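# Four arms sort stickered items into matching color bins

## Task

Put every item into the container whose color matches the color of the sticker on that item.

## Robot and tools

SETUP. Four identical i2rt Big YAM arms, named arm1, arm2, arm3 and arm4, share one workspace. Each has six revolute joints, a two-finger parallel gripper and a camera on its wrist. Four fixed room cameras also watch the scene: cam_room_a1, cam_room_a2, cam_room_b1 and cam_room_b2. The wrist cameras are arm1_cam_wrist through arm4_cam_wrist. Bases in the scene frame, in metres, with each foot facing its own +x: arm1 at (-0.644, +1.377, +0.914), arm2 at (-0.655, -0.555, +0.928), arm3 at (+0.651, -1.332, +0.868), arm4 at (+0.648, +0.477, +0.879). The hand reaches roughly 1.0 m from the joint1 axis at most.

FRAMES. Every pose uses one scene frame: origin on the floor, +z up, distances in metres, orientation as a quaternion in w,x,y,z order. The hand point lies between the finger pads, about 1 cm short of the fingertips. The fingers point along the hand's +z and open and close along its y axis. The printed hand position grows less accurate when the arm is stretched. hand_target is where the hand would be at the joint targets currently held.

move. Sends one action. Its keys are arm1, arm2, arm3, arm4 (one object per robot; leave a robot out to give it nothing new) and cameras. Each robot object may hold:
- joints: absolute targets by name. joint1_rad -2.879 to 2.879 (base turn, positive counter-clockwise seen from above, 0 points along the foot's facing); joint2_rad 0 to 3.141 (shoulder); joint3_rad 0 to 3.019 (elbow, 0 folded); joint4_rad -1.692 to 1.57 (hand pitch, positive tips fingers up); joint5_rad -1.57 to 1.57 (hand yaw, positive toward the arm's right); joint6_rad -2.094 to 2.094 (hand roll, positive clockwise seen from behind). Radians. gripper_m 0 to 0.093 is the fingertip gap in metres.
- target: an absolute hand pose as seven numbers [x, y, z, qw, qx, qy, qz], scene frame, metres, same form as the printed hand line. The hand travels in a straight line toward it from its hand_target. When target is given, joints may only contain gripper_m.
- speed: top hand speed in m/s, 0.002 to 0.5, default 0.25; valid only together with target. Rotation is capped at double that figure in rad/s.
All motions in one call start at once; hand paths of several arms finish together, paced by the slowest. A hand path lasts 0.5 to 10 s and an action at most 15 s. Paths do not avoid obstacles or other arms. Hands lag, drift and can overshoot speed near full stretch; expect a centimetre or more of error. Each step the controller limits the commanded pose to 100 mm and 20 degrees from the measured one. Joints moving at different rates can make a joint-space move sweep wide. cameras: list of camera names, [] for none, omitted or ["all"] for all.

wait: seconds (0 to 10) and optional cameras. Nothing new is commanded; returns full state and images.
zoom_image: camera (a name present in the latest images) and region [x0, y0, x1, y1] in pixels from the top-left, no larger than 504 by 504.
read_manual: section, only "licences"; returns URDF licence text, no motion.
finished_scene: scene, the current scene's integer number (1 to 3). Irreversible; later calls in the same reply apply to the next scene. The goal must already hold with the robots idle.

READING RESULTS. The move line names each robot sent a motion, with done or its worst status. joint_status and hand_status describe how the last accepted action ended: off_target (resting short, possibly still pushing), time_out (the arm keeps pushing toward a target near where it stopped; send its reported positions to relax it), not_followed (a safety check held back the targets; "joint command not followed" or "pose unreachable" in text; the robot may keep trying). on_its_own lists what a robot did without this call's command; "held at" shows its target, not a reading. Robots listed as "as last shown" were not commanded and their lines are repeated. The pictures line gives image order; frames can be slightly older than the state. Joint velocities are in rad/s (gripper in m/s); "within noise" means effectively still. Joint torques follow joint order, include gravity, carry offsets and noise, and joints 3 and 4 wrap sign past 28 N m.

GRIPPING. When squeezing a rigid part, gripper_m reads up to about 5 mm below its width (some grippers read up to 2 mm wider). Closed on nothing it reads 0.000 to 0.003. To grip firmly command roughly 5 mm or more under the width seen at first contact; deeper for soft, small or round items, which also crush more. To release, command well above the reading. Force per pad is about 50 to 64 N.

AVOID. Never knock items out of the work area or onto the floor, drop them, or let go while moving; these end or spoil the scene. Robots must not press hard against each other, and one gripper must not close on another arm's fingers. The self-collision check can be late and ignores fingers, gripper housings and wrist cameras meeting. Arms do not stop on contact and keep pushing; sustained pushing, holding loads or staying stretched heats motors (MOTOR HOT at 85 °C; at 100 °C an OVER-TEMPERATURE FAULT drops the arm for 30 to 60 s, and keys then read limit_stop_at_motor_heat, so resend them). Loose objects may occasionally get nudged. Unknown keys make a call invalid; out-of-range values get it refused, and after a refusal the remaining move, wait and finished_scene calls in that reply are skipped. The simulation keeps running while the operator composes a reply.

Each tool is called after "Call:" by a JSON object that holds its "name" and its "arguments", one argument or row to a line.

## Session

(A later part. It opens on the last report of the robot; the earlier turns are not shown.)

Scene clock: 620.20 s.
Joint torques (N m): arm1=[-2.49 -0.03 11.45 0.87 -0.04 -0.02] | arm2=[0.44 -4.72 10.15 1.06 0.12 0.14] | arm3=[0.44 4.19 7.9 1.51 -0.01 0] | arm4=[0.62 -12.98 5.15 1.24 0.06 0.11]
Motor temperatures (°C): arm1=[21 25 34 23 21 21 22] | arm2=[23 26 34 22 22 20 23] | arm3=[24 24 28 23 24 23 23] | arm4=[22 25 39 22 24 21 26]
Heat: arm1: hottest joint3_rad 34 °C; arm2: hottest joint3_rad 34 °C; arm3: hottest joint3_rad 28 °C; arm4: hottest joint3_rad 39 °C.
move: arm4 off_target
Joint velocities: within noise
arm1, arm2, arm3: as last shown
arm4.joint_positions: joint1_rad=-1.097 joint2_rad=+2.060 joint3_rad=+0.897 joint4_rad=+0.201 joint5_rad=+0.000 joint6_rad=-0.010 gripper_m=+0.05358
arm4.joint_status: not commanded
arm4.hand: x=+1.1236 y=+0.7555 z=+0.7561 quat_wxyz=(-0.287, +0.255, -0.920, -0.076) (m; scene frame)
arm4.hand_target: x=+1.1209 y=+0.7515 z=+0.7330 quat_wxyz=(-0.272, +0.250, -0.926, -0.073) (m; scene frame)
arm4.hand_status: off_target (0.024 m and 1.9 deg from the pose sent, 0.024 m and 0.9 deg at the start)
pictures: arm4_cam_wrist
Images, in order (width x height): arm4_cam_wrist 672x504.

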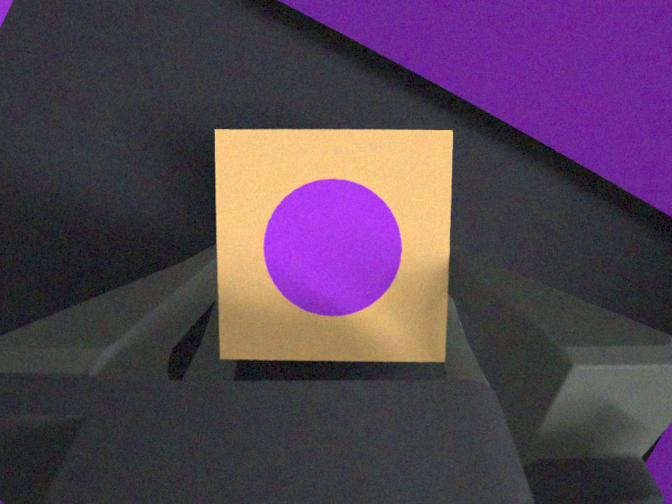

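Call:
{"name": "move", "arguments": {
  "arm4": {"target": [1.122, 0.752, 0.752, 0.2720, -0.2499, 0.9264, 0.0734], "speed": 0.08},
  "cameras": []
}}

Call:
{"name": "move", "arguments": {
  "arm4": {"joints": {"gripper_m": 0.093}},
  "cameras": ["arm4_cam_wrist"]
}}

Call:
{"name": "move", "arguments": {
  "arm4": {"target": [1.09, 0.735, 0.95, 0.2720, -0.2499, 0.9264, 0.0734], "speed": 0.3},
  "cameras": ["arm4_cam_wrist"]
}}

Scene clock: 627.43 s.
Joint torques (N m): arm1=[-2.43 0.09 11.37 0.91 -0.08 -0.01] | arm2=[0.5 -4.66 10.15 1.06 0.12 0.13] | arm3=[0.62 4.37 7.9 1.51 -0.01 0.01] | arm4=[0.5 -17.2 4.68 0.14 0.07 0.12]
Motor temperatures (°C): arm1=[21 25 34 23 21 21 22] | arm2=[23 26 34 22 22 20 23] | arm3=[24 24 28 23 24 23 23] | arm4=[22 25 38 22 24 21 26]
Heat: arm1: hottest joint3_rad 34 °C; arm2: hottest joint3_rad 34 °C; arm3: hottest joint3_rad 28 °C; arm4: hottest joint3_rad 38 °C.
move: arm4 done
Joint velocities: within noise
arm1, arm2, arm3: as last shown
arm4.joint_positions: joint1_rad=-1.097 joint2_rad=+2.058 joint3_rad=+0.898 joint4_rad=+0.186 joint5_rad=+0.000 joint6_rad=-0.009 gripper_m=+0.05358
arm4.joint_status: not commanded
arm4.hand: x=+1.1221 y=+0.7546 z=+0.7558 quat_wxyz=(-0.282, +0.255, -0.922, -0.075) (m; scene frame)
arm4.hand_target: x=+1.1219 y=+0.7521 z=+0.7520 quat_wxyz=(-0.272, +0.250, -0.926, -0.073) (m; scene frame)
arm4.hand_status: done (0.005 m and 1.4 deg from the pose sent, 0.005 m and 1.9 deg at the start)
pictures: none
No camera images: "cameras" was empty.

Scene clock: 628.00 s.
Joint torques (N m): arm1=[-2.96 -0.21 11.59 0.96 -0.04 -0.08] | arm2=[0.5 -4.6 10.18 1.07 0.12 0.13] | arm3=[0.5 4.19 7.9 1.48 -0.01 0] | arm4=[0.21 -17.26 4.68 0.46 0.06 0.12]
Motor temperatures (°C): arm1=[21 25 34 23 21 21 22] | arm2=[23 26 34 22 22 20 23] | arm3=[24 24 28 23 24 23 23] | arm4=[22 25 38 22 24 21 26]
Heat: arm1: hottest joint3_rad 34 °C; arm2: hottest joint3_rad 34 °C; arm3: hottest joint3_rad 28 °C; arm4: hottest joint3_rad 38 °C.
move: arm4 done
Joint velocities: within noise
arm1.joint_positions: joint1_rad=-2.247 joint2_rad=+0.804 joint3_rad=+1.055 joint4_rad=-1.223 joint5_rad=-0.009 joint6_rad=+0.004 gripper_m=+0.09296
arm1.joint_status: not commanded
arm1.hand: x=-0.3779 y=+1.1966 z=+1.2517 quat_wxyz=(-0.276, -0.286, -0.914, +0.085) (m; scene frame)
arm1.hand_target: x=-0.3800 y=+1.1941 z=+1.2500 quat_wxyz=(-0.269, -0.288, -0.915, +0.085) (m; scene frame)
arm1.hand_status: not commanded
arm2.joint_positions: joint1_rad=+2.128 joint2_rad=+0.950 joint3_rad=+1.219 joint4_rad=-1.428 joint5_rad=+0.000 joint6_rad=-0.003 gripper_m=+0.09292
arm2.joint_status: not commanded
arm2.hand: x=-0.4027 y=-0.3551 z=+1.2832 quat_wxyz=(-0.194, +0.325, -0.923, -0.068) (m; scene frame)
arm2.hand_target: x=-0.4031 y=-0.3571 z=+1.2703 quat_wxyz=(-0.174, +0.321, -0.929, -0.060) (m; scene frame)
arm2.hand_status: not commanded
arm3: as last shown
arm4.joint_positions: joint1_rad=-1.097 joint2_rad=+2.058 joint3_rad=+0.898 joint4_rad=+0.175 joint5_rad=+0.000 joint6_rad=-0.009 gripper_m=+0.09291
arm4.joint_status: all done
arm4.hand: x=+1.1202 y=+0.7535 z=+0.7544 quat_wxyz=(-0.277, +0.255, -0.924, -0.074) (m; scene frame)
arm4.hand_target: x=+1.1219 y=+0.7521 z=+0.7520 quat_wxyz=(-0.272, +0.250, -0.926, -0.073) (m; scene frame)
arm4.hand_status: not commanded
pictures: arm4_cam_wrist
Images, in order (width x height): arm4_cam_wrist 672x504.

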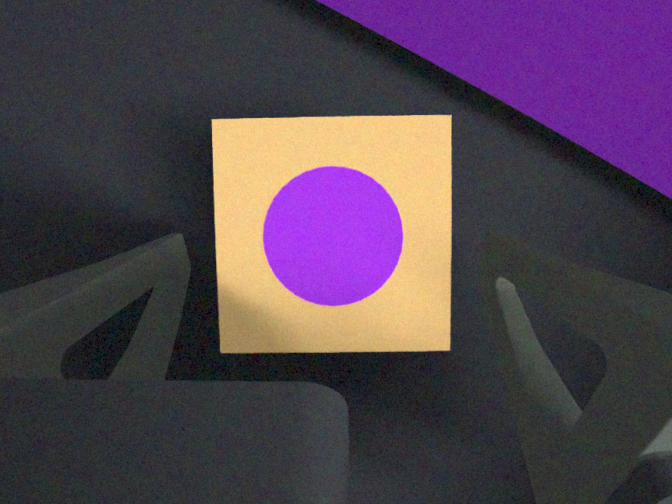

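Scene clock: 629.33 s.
Joint torques (N m): arm1=[-2.73 0.15 11.47 0.94 -0.04 -0.06] | arm2=[0.62 -4.6 10.15 1.07 0.12 0.14] | arm3=[0.56 4.25 7.95 1.51 -0.02 0.01] | arm4=[0.56 -12.81 9.07 0.42 0.1 0.15]
Motor temperatures (°C): arm1=[21 25 34 23 21 21 22] | arm2=[23 26 34 22 22 20 23] | arm3=[24 24 28 23 24 23 23] | arm4=[22 25 38 22 24 21 26]
Heat: arm1: hottest joint3_rad 34 °C; arm2: hottest joint3_rad 34 °C; arm3: hottest joint3_rad 28 °C; arm4: hottest joint3_rad 38 °C.
move: arm4 done
Joint velocities: within noise
arm1, arm2, arm3: as last shown
arm4.joint_positions: joint1_rad=-1.097 joint2_rad=+1.517 joint3_rad=+0.852 joint4_rad=-0.329 joint5_rad=+0.000 joint6_rad=-0.009 gripper_m=+0.09291
arm4.joint_status: not commanded
arm4.hand: x=+1.0833 y=+0.7320 z=+0.9467 quat_wxyz=(-0.272, +0.256, -0.925, -0.072) (m; scene frame)
arm4.hand_target: x=+1.0898 y=+0.7350 z=+0.9499 quat_wxyz=(-0.272, +0.250, -0.926, -0.073) (m; scene frame)
arm4.hand_status: done (0.008 m and 0.7 deg from the pose sent, 0.199 m and 0.9 deg at the start)
pictures: arm4_cam_wrist
Images, in order (width x height): arm4_cam_wrist 672x504.

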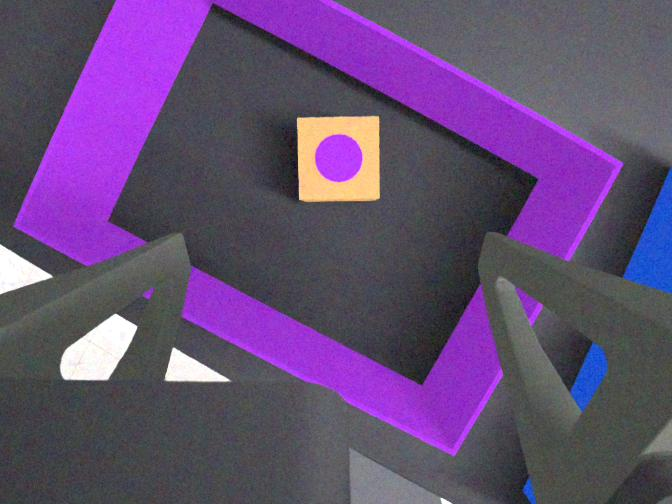

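Call:
{"name": "move", "arguments": {
  "arm4": {"joints": {"joint1_rad": 2.188, "joint2_rad": 0.835, "joint3_rad": 1.10, "joint4_rad": -1.265, "joint5_rad": 0, "joint6_rad": 0}},
  "cameras": ["arm4_cam_wrist", "cam_room_a2"]
}}

Call:
{"name": "move", "arguments": {
  "arm4": {"target": [0.05, 0.005, 1.10, 0.0930, 0.9057, 0.3168, -0.2659], "speed": 0.4},
  "cameras": ["arm4_cam_wrist", "cam_room_a2"]
}}

Scene clock: 642.20 s.
Joint torques (N m): arm1=[-2.26 -0.38 11.54 0.98 -0.05 -0.04] | arm2=[0.44 -4.72 10.18 1.06 0.12 0.13] | arm3=[0.56 4.19 7.9 1.52 -0.02 0.01] | arm4=[0.97 -3.72 9.78 0.44 0.19 0.12]
Motor temperatures (°C): arm1=[21 25 34 23 21 21 22] | arm2=[23 26 34 22 22 20 23] | arm3=[24 24 28 23 24 23 23] | arm4=[22 25 37 22 24 21 25]
Heat: arm1: hottest joint3_rad 34 °C; arm2: hottest joint3_rad 34 °C; arm3: hottest joint3_rad 28 °C; arm4: hottest joint3_rad 37 °C.
move: arm4 done
Joint velocities: within noise
arm1, arm2, arm3: as last shown
arm4.joint_positions: joint1_rad=+2.185 joint2_rad=+0.836 joint3_rad=+1.091 joint4_rad=-1.254 joint5_rad=-0.002 joint6_rad=-0.009 gripper_m=+0.09297
arm4.joint_status: all done
arm4.hand: x=+0.3980 y=+0.2790 z=+1.2277 quat_wxyz=(+0.094, +0.904, +0.320, -0.269) (m; scene frame)
arm4.hand_target: x=+0.3995 y=+0.2797 z=+1.2311 quat_wxyz=(+0.094, +0.905, +0.317, -0.269) (m; scene frame)
arm4.hand_status: not commanded
pictures: arm4_cam_wrist, cam_room_a2
Images, in order (width x height): arm4_cam_wrist 672x504, cam_room_a2 672x504.

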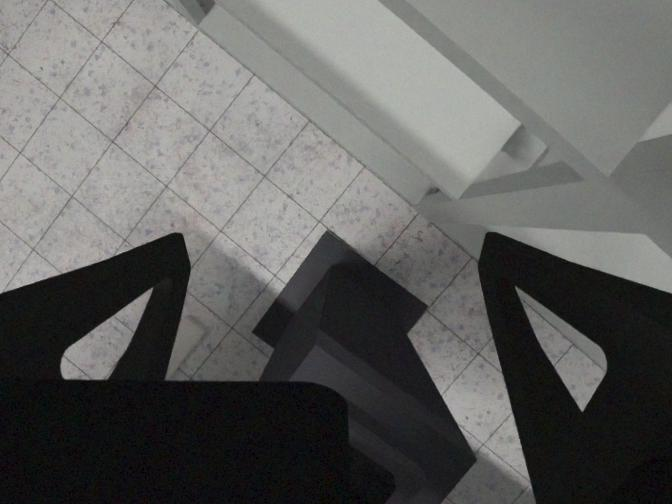

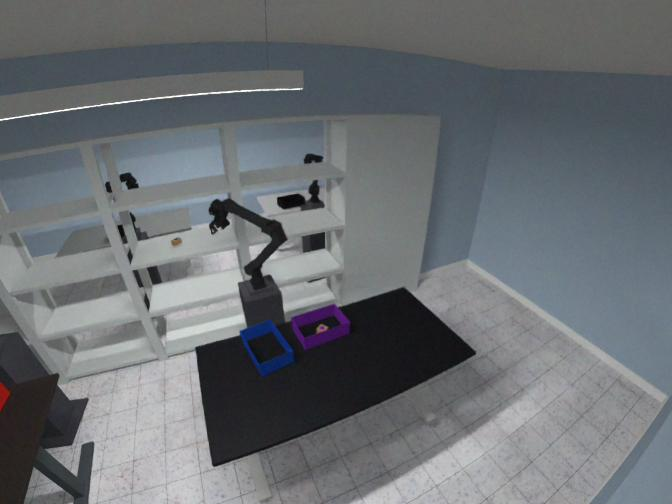

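Scene clock: 644.30 s.
Joint torques (N m): arm1=[-2.67 -0.03 11.25 0.85 -0.05 -0.05] | arm2=[0.44 -4.6 10.15 1.06 0.12 0.13] | arm3=[0.5 4.19 7.91 1.48 -0.02 0] | arm4=[0.15 -23.24 13.07 0.43 0.08 0.09]
Motor temperatures (°C): arm1=[21 25 34 23 21 21 22] | arm2=[23 26 34 22 22 20 23] | arm3=[24 24 28 23 24 23 23] | arm4=[22 25 37 22 24 21 25]
Heat: arm1: hottest joint3_rad 34 °C; arm2: hottest joint3_rad 34 °C; arm3: hottest joint3_rad 28 °C; arm4: hottest joint3_rad 37 °C.
move: arm4 off_target
Joint velocities: within noise
arm1, arm2: as last shown
arm3.joint_positions: joint1_rad=-1.441 joint2_rad=+0.496 joint3_rad=+1.389 joint4_rad=-1.194 joint5_rad=+0.001 joint6_rad=-0.006 gripper_m=+0.09401
arm3.joint_status: not commanded
arm3.hand: x=+0.4550 y=-1.3247 z=+1.4625 quat_wxyz=(-0.006, -0.805, -0.002, +0.593) (m; scene frame)
arm3.hand_target: x=+0.4559 y=-1.3228 z=+1.4655 quat_wxyz=(-0.005, -0.805, +0.004, +0.593) (m; scene frame)
arm3.hand_status: not commanded
arm4.joint_positions: joint1_rad=+2.185 joint2_rad=+2.014 joint3_rad=+1.925 joint4_rad=-0.947 joint5_rad=-0.002 joint6_rad=-0.009 gripper_m=+0.09297
arm4.joint_status: not commanded
arm4.hand: x=+0.0601 y=+0.0110 z=+1.0814 quat_wxyz=(+0.088, +0.908, +0.322, -0.252) (m; scene frame)
arm4.hand_target: x=+0.0507 y=+0.0057 z=+1.1000 quat_wxyz=(+0.093, +0.906, +0.317, -0.266) (m; scene frame)
arm4.hand_status: off_target (0.022 m and 1.8 deg from the pose sent, 0.461 m and 0.6 deg at the start)
pictures: arm4_cam_wrist, cam_room_a2
Images, in order (width x height): arm4_cam_wrist 672x504, cam_room_a2 672x504.

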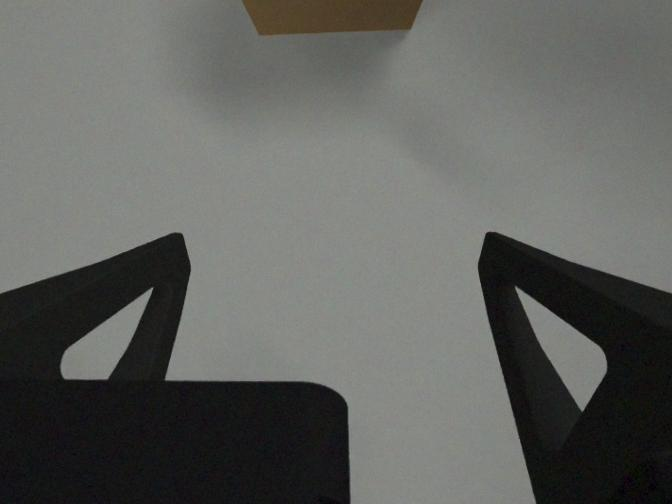

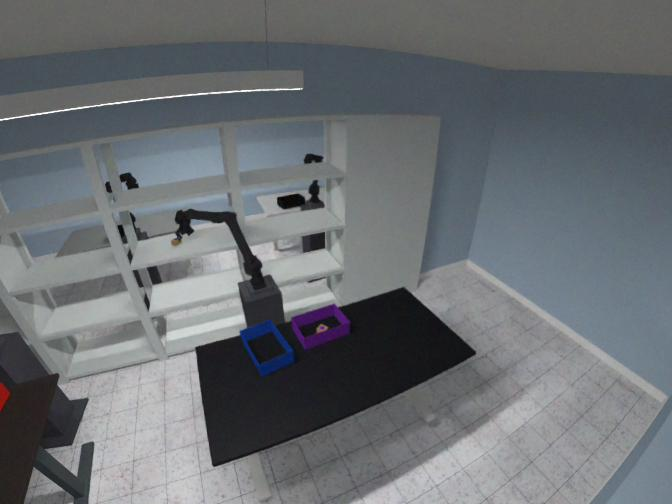

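Call:
{"name": "move", "arguments": {
  "arm4": {"target": [-0.036, -0.066, 1.03, 0.0930, 0.9057, 0.3168, -0.2659], "speed": 0.15},
  "cameras": ["arm4_cam_wrist"]
}}

Scene clock: 652.37 s.
Joint torques (N m): arm1=[-2.73 -0.15 11.45 0.87 0.01 -0.04] | arm2=[0.62 -4.72 10.17 1.05 0.12 0.13] | arm3=[0.5 4.31 7.94 1.47 -0.02 0.01] | arm4=[0.79 -26.52 13.05 0.5 0.14 0.11]
Motor temperatures (°C): arm1=[21 25 34 23 21 21 22] | arm2=[23 26 34 22 22 20 23] | arm3=[24 24 28 23 24 23 23] | arm4=[22 26 40 22 24 21 25]
Heat: arm1: hottest joint3_rad 34 °C; arm2: hottest joint3_rad 34 °C; arm3: hottest joint3_rad 28 °C; arm4: hottest joint3_rad 40 °C.
move: arm4 done
Joint velocities: within noise
arm1, arm2, arm3: as last shown
arm4.joint_positions: joint1_rad=+2.185 joint2_rad=+2.440 joint3_rad=+2.534 joint4_rad=-1.103 joint5_rad=-0.002 joint6_rad=-0.009 gripper_m=+0.09297
arm4.joint_status: not commanded
arm4.hand: x=-0.0300 y=-0.0605 z=+1.0350 quat_wxyz=(+0.092, +0.905, +0.320, -0.265) (m; scene frame)
arm4.hand_target: x=-0.0355 y=-0.0655 z=+1.0297 quat_wxyz=(+0.093, +0.905, +0.317, -0.267) (m; scene frame)
arm4.hand_status: done (0.010 m and 0.5 deg from the pose sent, 0.133 m and 1.8 deg at the start)
pictures: arm4_cam_wrist
Images, in order (width x height): arm4_cam_wrist 672x504.

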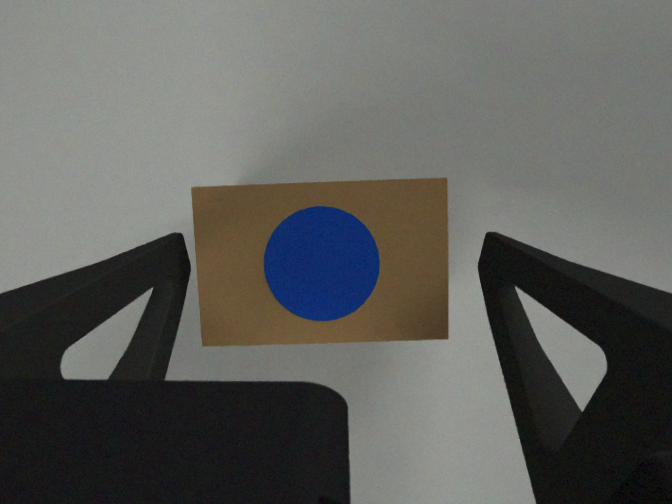

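Call:
{"name": "move", "arguments": {
  "arm4": {"target": [-0.032, -0.072, 1.003, 0.0930, 0.9057, 0.3168, -0.2659], "speed": 0.1},
  "cameras": ["arm4_cam_wrist"]
}}

Scene clock: 659.20 s.
Joint torques (N m): arm1=[-2.9 -0.03 11.34 0.94 -0.06 -0.06] | arm2=[0.56 -4.54 10.14 1.06 0.12 0.13] | arm3=[0.44 4.19 7.92 1.47 -0.01 0] | arm4=[1.96 -26.99 9.11 1.47 0.19 0.18]
Motor temperatures (°C): arm1=[21 25 34 23 21 21 22] | arm2=[23 25 34 22 22 20 23] | arm3=[24 24 28 23 24 23 23] | arm4=[22 27 39 22 24 21 25]
Heat: arm1: hottest joint3_rad 34 °C; arm2: hottest joint3_rad 34 °C; arm3: hottest joint3_rad 28 °C; arm4: hottest joint3_rad 39 °C.
move: arm4 off_target
Joint velocities: within noise
arm1, arm2, arm3: as last shown
arm4.joint_positions: joint1_rad=+2.186 joint2_rad=+2.440 joint3_rad=+2.505 joint4_rad=-1.056 joint5_rad=+0.001 joint6_rad=-0.007 gripper_m=+0.09297
arm4.joint_status: not commanded
arm4.hand: x=-0.0336 y=-0.0634 z=+1.0266 quat_wxyz=(+0.094, +0.903, +0.319, -0.273) (m; scene frame)
arm4.hand_target: x=-0.0313 y=-0.0714 z=+1.0032 quat_wxyz=(+0.093, +0.906, +0.317, -0.266) (m; scene frame)
arm4.hand_status: off_target (0.025 m and 0.9 deg from the pose sent, 0.034 m and 0.5 deg at the start)
pictures: arm4_cam_wrist
Images, in order (width x height): arm4_cam_wrist 672x504.

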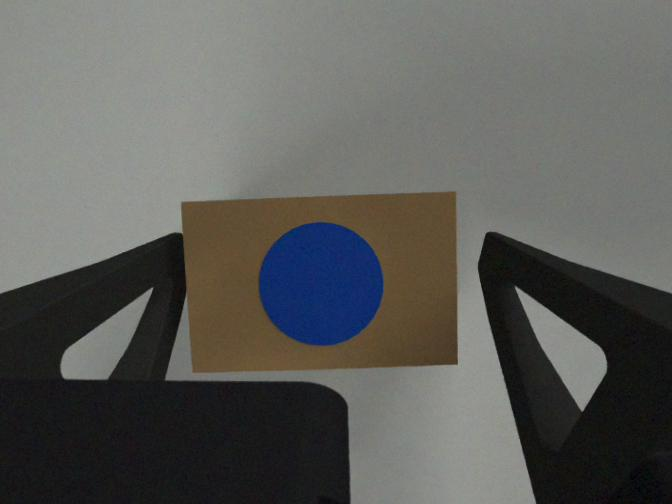

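Call:
{"name": "move", "arguments": {
  "arm4": {"joints": {"gripper_m": 0.058}},
  "cameras": ["arm4_cam_wrist"]
}}

Call:
{"name": "move", "arguments": {
  "arm4": {"target": [-0.02, -0.055, 1.10, 0.0930, 0.9057, 0.3168, -0.2659], "speed": 0.15},
  "cameras": ["arm4_cam_wrist"]
}}

Scene clock: 670.53 s.
Joint torques (N m): arm1=[-2.37 -0.67 11.48 1.11 -0.04 -0.07] | arm2=[0.5 -4.72 10.15 1.02 0.12 0.13] | arm3=[0.56 4.25 7.9 1.51 -0.02 0.01] | arm4=[1.03 -27.46 9.14 1.37 0.19 0.17]
Motor temperatures (°C): arm1=[21 25 34 23 21 21 22] | arm2=[23 25 34 22 22 20 23] | arm3=[24 24 28 23 24 23 23] | arm4=[22 29 38 22 24 21 25]
Heat: arm1: hottest joint3_rad 34 °C; arm2: hottest joint3_rad 34 °C; arm3: hottest joint3_rad 28 °C; arm4: hottest joint3_rad 38 °C.
move: arm4 off_target
Joint velocities: within noise
arm1, arm2, arm3: as last shown
arm4.joint_positions: joint1_rad=+2.186 joint2_rad=+2.440 joint3_rad=+2.505 joint4_rad=-1.056 joint5_rad=+0.002 joint6_rad=-0.007 gripper_m=+0.06942
arm4.joint_status: gripper_m off_target (ended at +0.06945, target +0.05800)
arm4.hand: x=-0.0336 y=-0.0636 z=+1.0267 quat_wxyz=(+0.093, +0.903, +0.318, -0.273) (m; scene frame)
arm4.hand_target: x=-0.0313 y=-0.0713 z=+1.0032 quat_wxyz=(+0.093, +0.906, +0.317, -0.266) (m; scene frame)
arm4.hand_status: not commanded
pictures: arm4_cam_wrist
Images, in order (width x height): arm4_cam_wrist 672x504.

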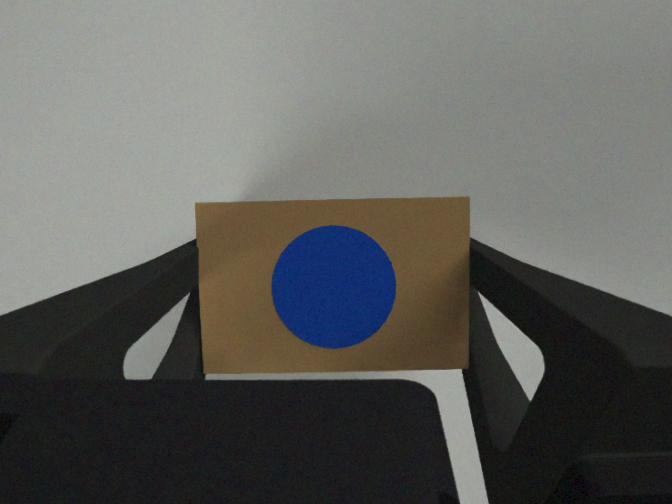

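Scene clock: 672.00 s.
Joint torques (N m): arm1=[-2.84 -0.73 11.51 1.1 0 -0.03] | arm2=[0.62 -4.54 10.17 1.07 0.11 0.13] | arm3=[0.62 4.31 7.9 1.48 -0.01 0.01] | arm4=[1.49 -30.51 13.09 0.51 -0.02 0.11]
Motor temperatures (°C): arm1=[21 25 34 23 21 21 22] | arm2=[23 25 34 22 22 20 23] | arm3=[24 24 28 23 24 23 23] | arm4=[22 29 38 22 24 21 25]
Heat: arm1: hottest joint3_rad 34 °C; arm2: hottest joint3_rad 34 °C; arm3: hottest joint3_rad 28 °C; arm4: hottest joint3_rad 38 °C.
move: arm4 off_target
Joint velocities: within noise
arm1, arm2, arm3: as last shown
arm4.joint_positions: joint1_rad=+2.186 joint2_rad=+2.433 joint3_rad=+2.612 joint4_rad=-1.242 joint5_rad=+0.002 joint6_rad=-0.007 gripper_m=+0.06942
arm4.joint_status: not commanded
arm4.hand: x=-0.0162 y=-0.0498 z=+1.0622 quat_wxyz=(+0.082, +0.912, +0.322, -0.240) (m; scene frame)
arm4.hand_target: x=-0.0187 y=-0.0538 z=+1.0996 quat_wxyz=(+0.093, +0.905, +0.317, -0.267) (m; scene frame)
arm4.hand_status: off_target (0.038 m and 3.4 deg from the pose sent, 0.075 m and 0.9 deg at the start)
pictures: arm4_cam_wrist
Images, in order (width x height): arm4_cam_wrist 672x504.

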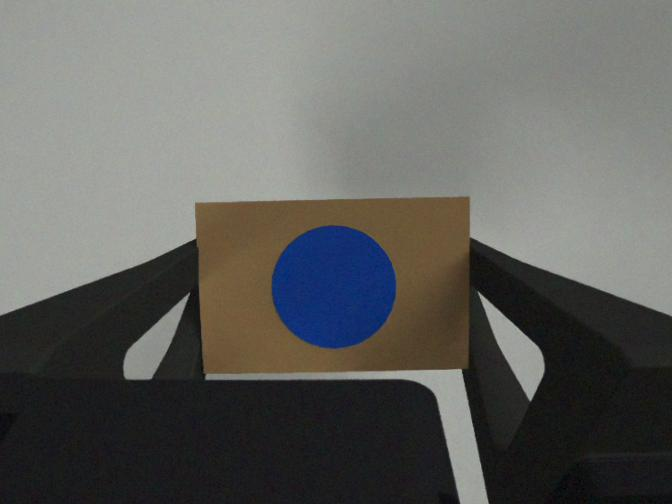

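Call:
{"name": "move", "arguments": {
  "arm4": {"target": [0.40, 0.28, 1.25, 0.0930, 0.9057, 0.3168, -0.2659], "speed": 0.4},
  "cameras": []
}}

Call:
{"name": "move", "arguments": {
  "arm4": {"joints": {"joint1_rad": -1.774, "joint2_rad": 1.3, "joint3_rad": 1.1, "joint4_rad": -0.8, "joint5_rad": 0, "joint6_rad": 0}},
  "cameras": ["arm4_cam_wrist"]
}}

Call:
{"name": "move", "arguments": {
  "arm4": {"target": [1.147, 0.403, 0.82, 0.2809, 0.0704, 0.9569, -0.0207], "speed": 0.3},
  "cameras": ["arm4_cam_wrist", "cam_room_a2"]
}}

Scene clock: 682.80 s.
Joint torques (N m): arm1=[-2.37 0.44 11.37 1.02 -0.02 -0.03] | arm2=[0.5 -4.72 10.15 1.07 0.12 0.13] | arm3=[0.62 4.19 7.87 1.51 -0.02 0.01] | arm4=[0.91 -3.55 8.83 0.72 0.01 0.11]
Motor temperatures (°C): arm1=[21 24 35 23 21 21 22] | arm2=[23 25 34 22 22 20 23] | arm3=[24 24 28 23 24 23 23] | arm4=[22 28 38 22 24 21 26]
Heat: arm1: hottest joint3_rad 35 °C; arm2: hottest joint3_rad 34 °C; arm3: hottest joint3_rad 28 °C; arm4: hottest joint3_rad 38 °C.
move: arm4 done
Joint velocities: within noise
arm1.joint_positions: joint1_rad=-2.247 joint2_rad=+0.804 joint3_rad=+1.055 joint4_rad=-1.223 joint5_rad=-0.009 joint6_rad=+0.004 gripper_m=+0.09296
arm1.joint_status: not commanded
arm1.hand: x=-0.3779 y=+1.1966 z=+1.2517 quat_wxyz=(-0.276, -0.286, -0.914, +0.085) (m; scene frame)
arm1.hand_target: x=-0.3800 y=+1.1941 z=+1.2500 quat_wxyz=(-0.269, -0.288, -0.915, +0.085) (m; scene frame)
arm1.hand_status: not commanded
arm2.joint_positions: joint1_rad=+2.128 joint2_rad=+0.950 joint3_rad=+1.219 joint4_rad=-1.428 joint5_rad=+0.000 joint6_rad=-0.003 gripper_m=+0.09292
arm2.joint_status: not commanded
arm2.hand: x=-0.4027 y=-0.3551 z=+1.2832 quat_wxyz=(-0.194, +0.325, -0.923, -0.068) (m; scene frame)
arm2.hand_target: x=-0.4031 y=-0.3571 z=+1.2703 quat_wxyz=(-0.174, +0.321, -0.929, -0.060) (m; scene frame)
arm2.hand_status: not commanded
arm3: as last shown
arm4.joint_positions: joint1_rad=+2.186 joint2_rad=+0.845 joint3_rad=+1.162 joint4_rad=-1.306 joint5_rad=+0.002 joint6_rad=-0.007 gripper_m=+0.06942
arm4.joint_status: not commanded
arm4.hand: x=+0.3991 y=+0.2805 z=+1.2534 quat_wxyz=(+0.093, +0.903, +0.318, -0.274) (m; scene frame)
arm4.hand_target: x=+0.4000 y=+0.2801 z=+1.2500 quat_wxyz=(+0.093, +0.906, +0.317, -0.266) (m; scene frame)
arm4.hand_status: done (0.004 m and 1.0 deg from the pose sent, 0.563 m and 3.3 deg at the start)
pictures: none
No camera images: "cameras" was empty.

Scene clock: 687.60 s.
Joint torques (N m): arm1=[-2.49 0.26 11.41 0.96 -0.02 -0.03] | arm2=[0.56 -4.54 10.14 1.09 0.13 0.14] | arm3=[0.56 4.19 7.87 1.48 -0.01 0.01] | arm4=[-27.58 -3.9 8.72 3.18 2.81 -0.46]
Motor temperatures (°C): arm1=[21 24 35 23 21 21 22] | arm2=[23 25 34 22 22 20 23] | arm3=[24 24 28 23 24 23 23] | arm4=[25 28 38 22 39 21 26]
Heat: arm1: hottest joint3_rad 35 °C; arm2: hottest joint3_rad 34 °C; arm3: hottest joint3_rad 28 °C; arm4: hottest joint5_rad 39 °C.
move: arm4 time_out
Joint velocities: within noise
arm1, arm2, arm3: as last shown
arm4.joint_positions: joint1_rad=+1.691 joint2_rad=+1.226 joint3_rad=+1.107 joint4_rad=-0.866 joint5_rad=-0.245 joint6_rad=+0.053 gripper_m=+0.06887
arm4.joint_status: joint1_rad time_out (moved -0.495 of -3.960); joint4_rad time_out (moved +0.440 of +0.506); joint5_rad time_out (moved -0.247 of -0.002); joint6_rad time_out (moved +0.059 of +0.007); the others done
arm4.on_its_own: joint1_rad reads +1.691 and still pushes toward +1.305 since a time_out (your -1.774 is given up); joint4_rad reads -0.866 and still pushes toward -0.800 since a time_out; joint5_rad reads -0.245 and still pushes toward -0.165 since a time_out (your +0.000 is given up); joint6_rad reads +0.053 and still pushes toward +0.000 since a time_out
arm4.hand: x=+0.1936 y=+0.3550 z=+1.1456 quat_wxyz=(+0.150, +0.945, +0.094, -0.274) (m; scene frame)
arm4.hand_target: x=+0.1621 y=+0.5533 z=+1.1140 quat_wxyz=(+0.051, +0.953, -0.077, -0.289) (m; scene frame)
arm4.hand_status: not commanded
pictures: arm4_cam_wrist
Images, in order (width x height): arm4_cam_wrist 672x504.

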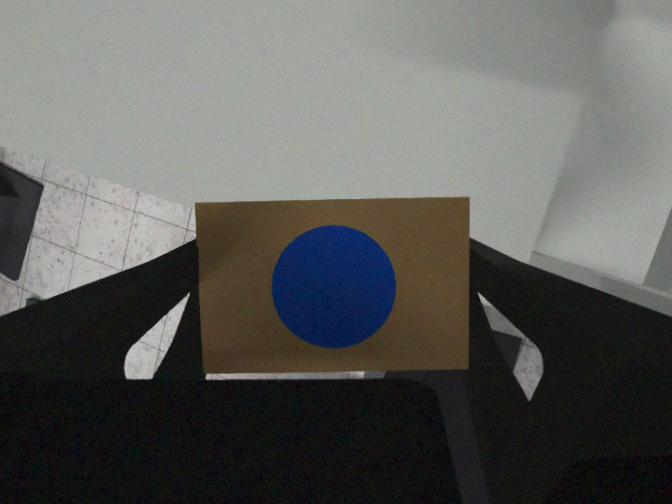

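not run: a stop came earlier in this reply.

Call:
{"name": "move", "arguments": {
  "arm4": {"joints": {"joint1_rad": 2.0, "joint2_rad": 1.226, "joint3_rad": 1.107, "joint4_rad": -0.866, "joint5_rad": 0.0, "joint6_rad": 0.0}},
  "cameras": ["arm4_cam_wrist","cam_room_a2"]
}}

Call:
{"name": "move", "arguments": {
  "arm4": {"joints": {"joint1_rad": 2.0, "joint2_rad": 0.8, "joint3_rad": 1.10, "joint4_rad": -1.25}},
  "cameras": ["arm4_cam_wrist"]
}}

Scene clock: 693.40 s.
Joint torques (N m): arm1=[-2.84 -0.21 11.51 0.96 -0.04 -0.03] | arm2=[0.44 -4.66 10.17 1.09 0.12 0.14] | arm3=[0.44 4.19 7.88 1.47 -0.02 0.01] | arm4=[0.79 -11.46 9.73 0.96 0.09 -0.1]
Motor temperatures (°C): arm1=[21 24 35 23 21 21 22] | arm2=[23 25 34 22 22 20 23] | arm3=[24 24 28 23 24 23 23] | arm4=[25 27 39 22 38 21 26]
Heat: arm1: hottest joint3_rad 35 °C; arm2: hottest joint3_rad 34 °C; arm3: hottest joint3_rad 28 °C; arm4: hottest joint3_rad 39 °C.
move: arm4 done
Joint velocities: within noise
arm1, arm2, arm3: as last shown
arm4.joint_positions: joint1_rad=+2.007 joint2_rad=+1.234 joint3_rad=+1.100 joint4_rad=-0.868 joint5_rad=-0.001 joint6_rad=+0.013 gripper_m=+0.06922
arm4.joint_status: all done
arm4.hand: x=+0.2333 y=+0.2552 z=+1.1341 quat_wxyz=(+0.072, +0.931, +0.228, -0.274) (m; scene frame)
arm4.hand_target: x=+0.2306 y=+0.2578 z=+1.1414 quat_wxyz=(+0.071, +0.929, +0.230, -0.283) (m; scene frame)
arm4.hand_status: not commanded
pictures: arm4_cam_wrist, cam_room_a2
Images, in order (width x height): arm4_cam_wrist 672x504, cam_room_a2 672x504.

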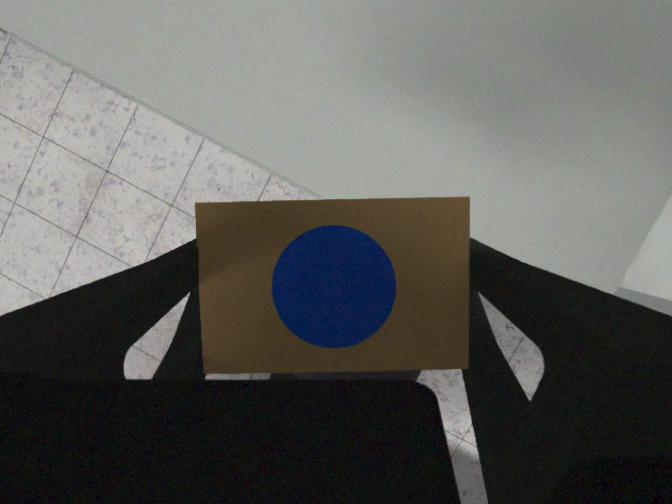

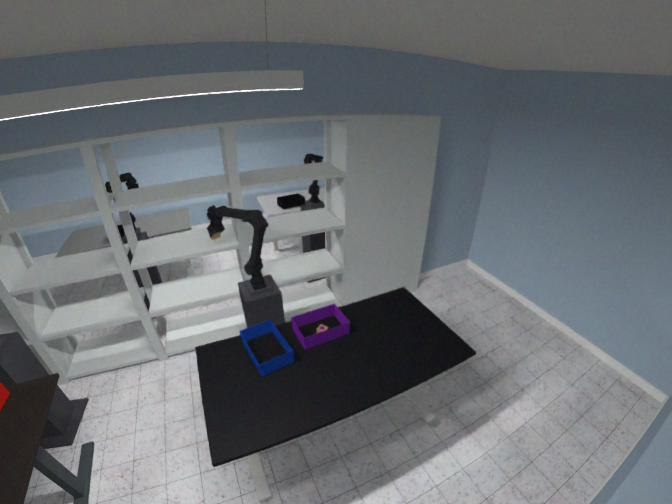

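Scene clock: 694.73 s.
Joint torques (N m): arm1=[-2.84 -0.38 11.38 0.98 -0.05 -0.05] | arm2=[0.44 -4.72 10.14 1.06 0.12 0.13] | arm3=[0.44 4.25 7.91 1.5 -0.03 0.01] | arm4=[0.38 -2.37 9.47 0.66 0.15 -0.11]
Motor temperatures (°C): arm1=[21 24 35 23 21 21 22] | arm2=[23 25 34 22 22 20 23] | arm3=[24 24 28 23 24 23 23] | arm4=[25 27 39 22 37 21 26]
Heat: arm1: hottest joint3_rad 35 °C; arm2: hottest joint3_rad 34 °C; arm3: hottest joint3_rad 28 °C; arm4: hottest joint3_rad 39 °C.
move: arm4 done
Joint velocities: within noise
arm1, arm2: as last shown
arm3.joint_positions: joint1_rad=-1.441 joint2_rad=+0.496 joint3_rad=+1.389 joint4_rad=-1.194 joint5_rad=+0.001 joint6_rad=-0.006 gripper_m=+0.09401
arm3.joint_status: not commanded
arm3.hand: x=+0.4550 y=-1.3247 z=+1.4625 quat_wxyz=(-0.006, -0.805, -0.002, +0.593) (m; scene frame)
arm3.hand_target: x=+0.4559 y=-1.3228 z=+1.4655 quat_wxyz=(-0.005, -0.805, +0.004, +0.593) (m; scene frame)
arm3.hand_status: not commanded
arm4.joint_positions: joint1_rad=+2.007 joint2_rad=+0.795 joint3_rad=+1.095 joint4_rad=-1.241 joint5_rad=-0.001 joint6_rad=+0.013 gripper_m=+0.06922
arm4.joint_status: all done
arm4.hand: x=+0.3721 y=+0.3299 z=+1.2436 quat_wxyz=(+0.079, +0.923, +0.226, -0.303) (m; scene frame)
arm4.hand_target: x=+0.3711 y=+0.3321 z=+1.2434 quat_wxyz=(+0.075, +0.923, +0.229, -0.299) (m; scene frame)
arm4.hand_status: not commanded
pictures: arm4_cam_wrist
Images, in order (width x height): arm4_cam_wrist 672x504.

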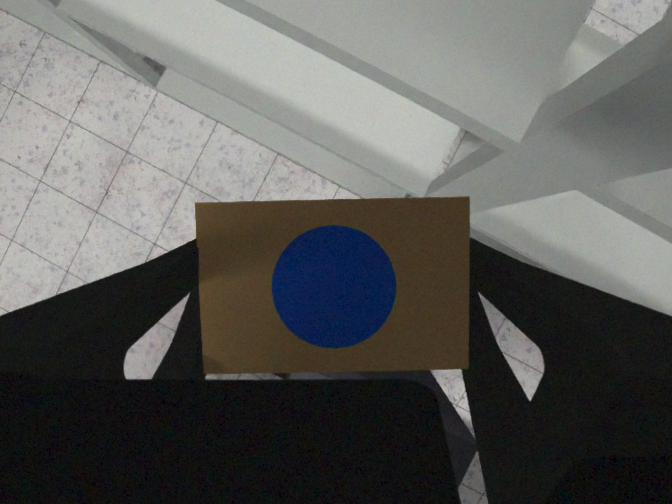

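Call:
{"name": "move", "arguments": {
  "arm4": {"joints": {"joint1_rad": -1.774, "joint2_rad": 0.8, "joint3_rad": 1.10, "joint4_rad": -1.25, "joint5_rad": 0, "joint6_rad": 0}},
  "cameras": []
}}

Call:
{"name": "move", "arguments": {
  "arm4": {"target": [1.147, 0.403, 0.82, 0.2809, 0.0704, 0.9569, -0.0207], "speed": 0.3},
  "cameras": ["arm4_cam_wrist", "cam_room_a2"]
}}

Scene clock: 701.60 s.
Joint torques (N m): arm1=[-2.67 -0.21 11.52 0.98 -0.06 0] | arm2=[0.56 -4.54 10.15 1.06 0.11 0.13] | arm3=[0.32 4.25 7.9 1.48 -0.02 0.01] | arm4=[0.67 -4.07 9.43 0.66 -0.05 -0.08]
Motor temperatures (°C): arm1=[21 24 35 23 21 21 22] | arm2=[23 25 34 22 22 20 23] | arm3=[24 24 28 23 24 23 23] | arm4=[25 26 39 22 33 21 26]
Heat: arm1: hottest joint3_rad 35 °C; arm2: hottest joint3_rad 34 °C; arm3: hottest joint3_rad 28 °C; arm4: hottest joint3_rad 39 °C.
move: arm4 done
Joint velocities: within noise
arm1, arm2, arm3: as last shown
arm4.joint_positions: joint1_rad=-1.771 joint2_rad=+0.804 joint3_rad=+1.095 joint4_rad=-1.241 joint5_rad=+0.003 joint6_rad=+0.011 gripper_m=+0.06939
arm4.joint_status: all done
arm4.hand: x=+0.9630 y=+0.4321 z=+1.2378 quat_wxyz=(-0.303, -0.074, -0.950, +0.024) (m; scene frame)
arm4.hand_target: x=+0.9607 y=+0.4320 z=+1.2402 quat_wxyz=(-0.303, -0.069, -0.950, +0.024) (m; scene frame)
arm4.hand_status: not commanded
pictures: none
No camera images: "cameras" was empty.

Scene clock: 703.93 s.
Joint torques (N m): arm1=[-2.32 -0.44 11.47 0.99 -0.05 -0.06] | arm2=[0.62 -4.54 10.14 1.03 0.12 0.13] | arm3=[0.56 4.25 7.91 1.5 -0.02 0] | arm4=[0.73 -14.97 6.89 1.37 -0.04 -0.02]
Motor temperatures (°C): arm1=[21 24 35 23 21 21 22] | arm2=[23 25 34 22 22 20 23] | arm3=[24 24 28 23 24 23 23] | arm4=[25 26 39 22 32 21 26]
Heat: arm1: hottest joint3_rad 35 °C; arm2: hottest joint3_rad 34 °C; arm3: hottest joint3_rad 28 °C; arm4: hottest joint3_rad 39 °C.
move: arm4 off_target
Joint velocities: within noise
arm1, arm2, arm3: as last shown
arm4.joint_positions: joint1_rad=-1.771 joint2_rad=+1.818 joint3_rad=+0.737 joint4_rad=+0.037 joint5_rad=+0.000 joint6_rad=+0.011 gripper_m=+0.06939
arm4.joint_status: not commanded
arm4.hand: x=+1.1261 y=+0.4073 z=+0.8083 quat_wxyz=(-0.258, -0.074, -0.963, +0.019) (m; scene frame)
arm4.hand_target: x=+1.1462 y=+0.4030 z=+0.8206 quat_wxyz=(-0.281, -0.070, -0.957, +0.021) (m; scene frame)
arm4.hand_status: off_target (0.024 m and 2.8 deg from the pose sent, 0.457 m and 2.7 deg at the start)
pictures: arm4_cam_wrist, cam_room_a2
Images, in order (width x height): arm4_cam_wrist 672x504, cam_room_a2 672x504.

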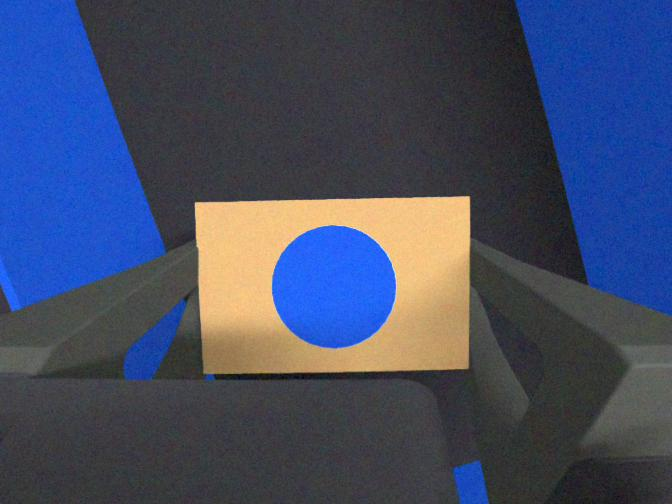

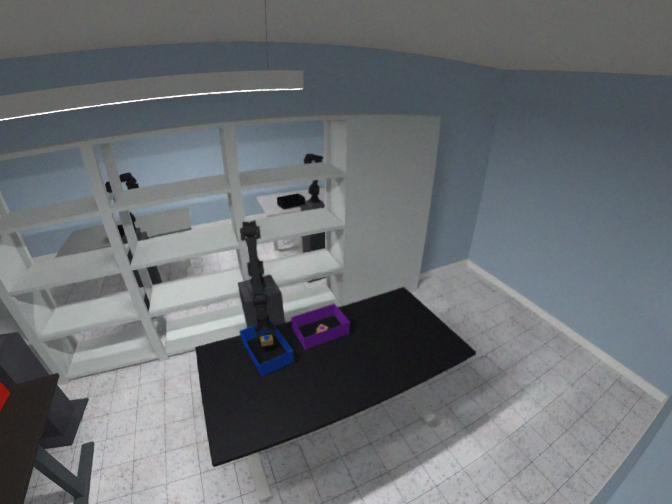

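Call:
{"name": "move", "arguments": {
  "arm4": {"target": [1.140, 0.403, 0.76, 0.2809, 0.0704, 0.9569, -0.0207], "speed": 0.15},
  "cameras": []
}}

Call:
{"name": "move", "arguments": {
  "arm4": {"target": [1.140, 0.403, 0.742, 0.2809, 0.0704, 0.9569, -0.0207], "speed": 0.08},
  "cameras": []
}}

Call:
{"name": "move", "arguments": {
  "arm4": {"target": [1.140, 0.403, 0.732, 0.2809, 0.0704, 0.9569, -0.0207], "speed": 0.08},
  "cameras": ["arm4_cam_wrist"]
}}

Scene clock: 710.17 s.
Joint torques (N m): arm1=[-2.43 -0.85 11.41 0.85 -0.02 -0.07] | arm2=[0.56 -4.66 10.17 1.05 0.12 0.13] | arm3=[0.44 4.25 7.86 1.48 -0.01 0] | arm4=[0.21 -14.92 4.82 1.58 -0.04 -0.06]
Motor temperatures (°C): arm1=[21 24 35 23 21 21 22] | arm2=[23 25 34 22 22 20 23] | arm3=[24 24 28 23 24 23 23] | arm4=[25 26 38 22 30 21 26]
Heat: arm1: hottest joint3_rad 35 °C; arm2: hottest joint3_rad 34 °C; arm3: hottest joint3_rad 28 °C; arm4: hottest joint3_rad 38 °C.
move: arm4 off_target
Joint velocities: within noise
arm1, arm2, arm3: as last shown
arm4.joint_positions: joint1_rad=-1.771 joint2_rad=+1.978 joint3_rad=+0.737 joint4_rad=+0.217 joint5_rad=-0.001 joint6_rad=+0.011 gripper_m=+0.06939
arm4.joint_status: not commanded
arm4.hand: x=+1.1280 y=+0.4069 z=+0.7570 quat_wxyz=(-0.267, -0.074, -0.961, +0.019) (m; scene frame)
arm4.hand_target: x=+1.1398 y=+0.4029 z=+0.7603 quat_wxyz=(-0.281, -0.070, -0.957, +0.021) (m; scene frame)
arm4.hand_status: off_target (0.013 m and 1.7 deg from the pose sent, 0.051 m and 2.8 deg at the start)
pictures: none
No camera images: "cameras" was empty.

Scene clock: 711.13 s.
Joint torques (N m): arm1=[-2.2 -0.38 11.47 0.9 -0.07 -0.1] | arm2=[0.56 -4.66 10.18 1.06 0.11 0.14] | arm3=[0.5 4.19 7.87 1.54 -0.03 0] | arm4=[0.62 -13.16 4.78 1.52 -0.05 -0.04]
Motor temperatures (°C): arm1=[21 24 35 23 21 21 22] | arm2=[23 25 34 22 22 20 23] | arm3=[24 24 28 23 24 23 23] | arm4=[25 26 38 22 30 21 26]
Heat: arm1: hottest joint3_rad 35 °C; arm2: hottest joint3_rad 34 °C; arm3: hottest joint3_rad 28 °C; arm4: hottest joint3_rad 38 °C.
move: arm4 off_target
Joint velocities: within noise
arm1, arm2, arm3: as last shown
arm4.joint_positions: joint1_rad=-1.771 joint2_rad=+2.008 joint3_rad=+0.742 joint4_rad=+0.269 joint5_rad=-0.001 joint6_rad=+0.010 gripper_m=+0.06939
arm4.joint_status: not commanded
arm4.hand: x=+1.1337 y=+0.4060 z=+0.7508 quat_wxyz=(-0.280, -0.073, -0.957, +0.020) (m; scene frame)
arm4.hand_target: x=+1.1396 y=+0.4030 z=+0.7423 quat_wxyz=(-0.281, -0.071, -0.957, +0.021) (m; scene frame)
arm4.hand_status: off_target (0.011 m and 0.3 deg from the pose sent, 0.020 m and 1.7 deg at the start)
pictures: none
No camera images: "cameras" was empty.

Scene clock: 712.10 s.
Joint torques (N m): arm1=[-2.73 0.09 11.52 0.95 -0.02 -0.08] | arm2=[0.67 -4.48 10.18 1.07 0.12 0.13] | arm3=[0.44 4.13 7.9 1.5 -0.02 0] | arm4=[0.09 -11.99 4.55 1.18 -0.02 -0.03]
Motor temperatures (°C): arm1=[21 24 35 23 21 21 22] | arm2=[23 25 34 22 22 20 23] | arm3=[24 24 28 23 24 23 23] | arm4=[25 26 38 22 30 21 26]
Heat: arm1: hottest joint3_rad 35 °C; arm2: hottest joint3_rad 34 °C; arm3: hottest joint3_rad 28 °C; arm4: hottest joint3_rad 38 °C.
move: arm4 off_target
Joint velocities: within noise
arm1.joint_positions: joint1_rad=-2.247 joint2_rad=+0.804 joint3_rad=+1.055 joint4_rad=-1.223 joint5_rad=-0.009 joint6_rad=+0.004 gripper_m=+0.09296
arm1.joint_status: not commanded
arm1.hand: x=-0.3779 y=+1.1966 z=+1.2517 quat_wxyz=(-0.276, -0.286, -0.914, +0.085) (m; scene frame)
arm1.hand_target: x=-0.3800 y=+1.1941 z=+1.2500 quat_wxyz=(-0.269, -0.288, -0.915, +0.085) (m; scene frame)
arm1.hand_status: not commanded
arm2.joint_positions: joint1_rad=+2.128 joint2_rad=+0.950 joint3_rad=+1.219 joint4_rad=-1.428 joint5_rad=+0.000 joint6_rad=-0.003 gripper_m=+0.09292
arm2.joint_status: not commanded
arm2.hand: x=-0.4027 y=-0.3551 z=+1.2832 quat_wxyz=(-0.194, +0.325, -0.923, -0.068) (m; scene frame)
arm2.hand_target: x=-0.4031 y=-0.3571 z=+1.2703 quat_wxyz=(-0.174, +0.321, -0.929, -0.060) (m; scene frame)
arm2.hand_status: not commanded
arm3: as last shown
arm4.joint_positions: joint1_rad=-1.771 joint2_rad=+2.021 joint3_rad=+0.750 joint4_rad=+0.299 joint5_rad=-0.001 joint6_rad=+0.008 gripper_m=+0.06939
arm4.joint_status: not commanded
arm4.hand: x=+1.1413 y=+0.4049 z=+0.7508 quat_wxyz=(-0.292, -0.072, -0.953, +0.021) (m; scene frame)
arm4.hand_target: x=+1.1391 y=+0.4031 z=+0.7327 quat_wxyz=(-0.281, -0.070, -0.957, +0.021) (m; scene frame)
arm4.hand_status: off_target (0.019 m and 1.4 deg from the pose sent, 0.020 m and 0.3 deg at the start)
pictures: arm4_cam_wrist
Images, in order (width x height): arm4_cam_wrist 672x504.

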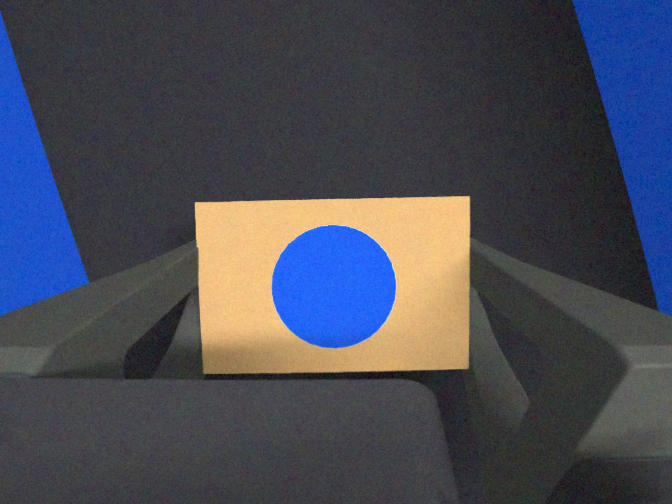

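Call:
{"name": "move", "arguments": {
  "arm4": {"target": [1.140, 0.403, 0.746, 0.2809, 0.0704, 0.9569, -0.0207], "speed": 0.08},
  "cameras": []
}}

Call:
{"name": "move", "arguments": {
  "arm4": {"joints": {"gripper_m": 0.093}},
  "cameras": []
}}

Call:
{"name": "move", "arguments": {
  "arm4": {"target": [1.10, 0.41, 0.98, 0.2809, 0.0704, 0.9569, -0.0207], "speed": 0.3},
  "cameras": ["arm4_cam_wrist", "cam_room_a2"]
}}

Scene clock: 752.40 s.
Joint torques (N m): arm1=[-2.78 0.38 11.36 0.92 -0.05 -0.03] | arm2=[0.56 -4.66 10.17 1.1 0.12 0.14] | arm3=[0.62 4.37 7.91 1.48 -0.01 0.01] | arm4=[0.38 -15.27 4.01 0.14 -0.05 -0.04]
Motor temperatures (°C): arm1=[21 24 35 23 21 21 22] | arm2=[23 25 34 22 22 20 23] | arm3=[24 24 28 23 24 23 23] | arm4=[24 24 33 22 27 21 27]
Heat: arm1: hottest joint3_rad 35 °C; arm2: hottest joint3_rad 34 °C; arm3: hottest joint3_rad 28 °C; arm4: hottest joint3_rad 33 °C.
move: arm4 done
Joint velocities: within noise
arm1, arm2, arm3: as last shown
arm4.joint_positions: joint1_rad=-1.771 joint2_rad=+2.021 joint3_rad=+0.752 joint4_rad=+0.294 joint5_rad=-0.001 joint6_rad=+0.007 gripper_m=+0.06939
arm4.joint_status: not commanded
arm4.hand: x=+1.1412 y=+0.4049 z=+0.7506 quat_wxyz=(-0.291, -0.071, -0.954, +0.021) (m; scene frame)
arm4.hand_target: x=+1.1400 y=+0.4029 z=+0.7461 quat_wxyz=(-0.281, -0.070, -0.957, +0.021) (m; scene frame)
arm4.hand_status: done (0.005 m and 1.2 deg from the pose sent, 0.005 m and 1.4 deg at the start)
pictures: none
No camera images: "cameras" was empty.

Scene clock: 752.90 s.
Joint torques (N m): arm1=[-3.19 -0.15 11.47 0.88 -0.02 -0.06] | arm2=[0.44 -4.6 10.15 1.06 0.12 0.13] | arm3=[0.56 4.25 7.88 1.51 -0.02 0] | arm4=[0.5 -15.21 3.96 0.46 -0.03 0.02]
Motor temperatures (°C): arm1=[21 24 35 23 21 21 22] | arm2=[23 25 34 22 22 20 23] | arm3=[24 24 28 23 24 23 23] | arm4=[24 24 33 22 27 21 27]
Heat: arm1: hottest joint3_rad 35 °C; arm2: hottest joint3_rad 34 °C; arm3: hottest joint3_rad 28 °C; arm4: hottest joint3_rad 33 °C.
move: arm4 done
Joint velocities: within noise
arm1, arm2, arm3: as last shown
arm4.joint_positions: joint1_rad=-1.771 joint2_rad=+2.021 joint3_rad=+0.752 joint4_rad=+0.284 joint5_rad=-0.001 joint6_rad=+0.007 gripper_m=+0.09292
arm4.joint_status: all done
arm4.hand: x=+1.1392 y=+0.4053 z=+0.7492 quat_wxyz=(-0.286, -0.071, -0.955, +0.021) (m; scene frame)
arm4.hand_target: x=+1.1399 y=+0.4030 z=+0.7461 quat_wxyz=(-0.281, -0.070, -0.957, +0.021) (m; scene frame)
arm4.hand_status: not commanded
pictures: none
No camera images: "cameras" was empty.

Scene clock: 754.43 s.
Joint torques (N m): arm1=[-2.67 -0.5 11.48 1.01 -0.07 -0.02] | arm2=[0.56 -4.66 10.17 1.06 0.12 0.14] | arm3=[0.62 4.19 7.9 1.52 -0.02 0.01] | arm4=[0.44 -9.64 10.67 0.46 -0.03 -0.03]
Motor temperatures (°C): arm1=[21 24 35 23 21 21 22] | arm2=[23 25 34 22 22 20 23] | arm3=[24 24 28 23 24 23 23] | arm4=[24 24 33 22 27 21 27]
Heat: arm1: hottest joint3_rad 35 °C; arm2: hottest joint3_rad 34 °C; arm3: hottest joint3_rad 28 °C; arm4: hottest joint3_rad 33 °C.
move: arm4 off_target
Joint velocities: within noise
arm1, arm2: as last shown
arm3.joint_positions: joint1_rad=-1.441 joint2_rad=+0.496 joint3_rad=+1.389 joint4_rad=-1.194 joint5_rad=+0.001 joint6_rad=-0.006 gripper_m=+0.09401
arm3.joint_status: not commanded
arm3.hand: x=+0.4550 y=-1.3247 z=+1.4625 quat_wxyz=(-0.006, -0.805, -0.002, +0.593) (m; scene frame)
arm3.hand_target: x=+0.4559 y=-1.3228 z=+1.4655 quat_wxyz=(-0.005, -0.805, +0.004, +0.593) (m; scene frame)
arm3.hand_status: not commanded
arm4.joint_positions: joint1_rad=-1.771 joint2_rad=+1.331 joint3_rad=+0.729 joint4_rad=-0.416 joint5_rad=-0.002 joint6_rad=+0.007 gripper_m=+0.09292
arm4.joint_status: not commanded
arm4.hand: x=+1.0855 y=+0.4141 z=+0.9664 quat_wxyz=(-0.270, -0.072, -0.960, +0.020) (m; scene frame)
arm4.hand_target: x=+1.0994 y=+0.4100 z=+0.9803 quat_wxyz=(-0.281, -0.070, -0.957, +0.021) (m; scene frame)
arm4.hand_status: off_target (0.020 m and 1.3 deg from the pose sent, 0.234 m and 0.6 deg at the start)
pictures: arm4_cam_wrist, cam_room_a2
Images, in order (width x height): arm4_cam_wrist 672x504, cam_room_a2 672x504.

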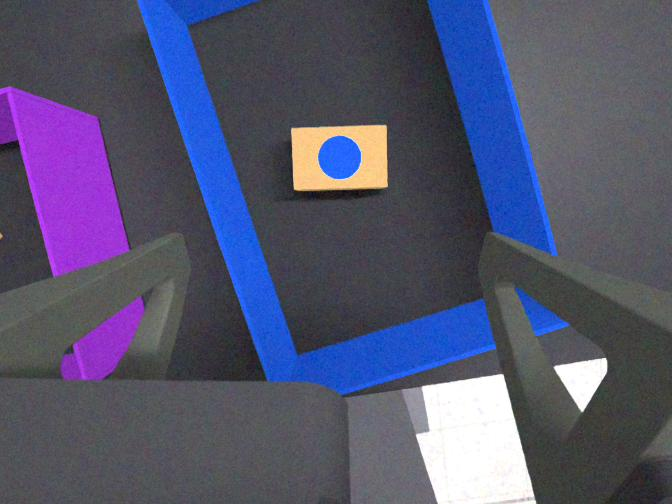

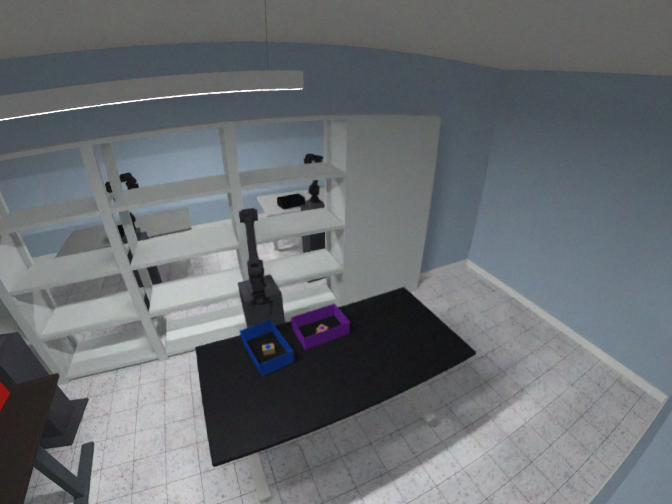

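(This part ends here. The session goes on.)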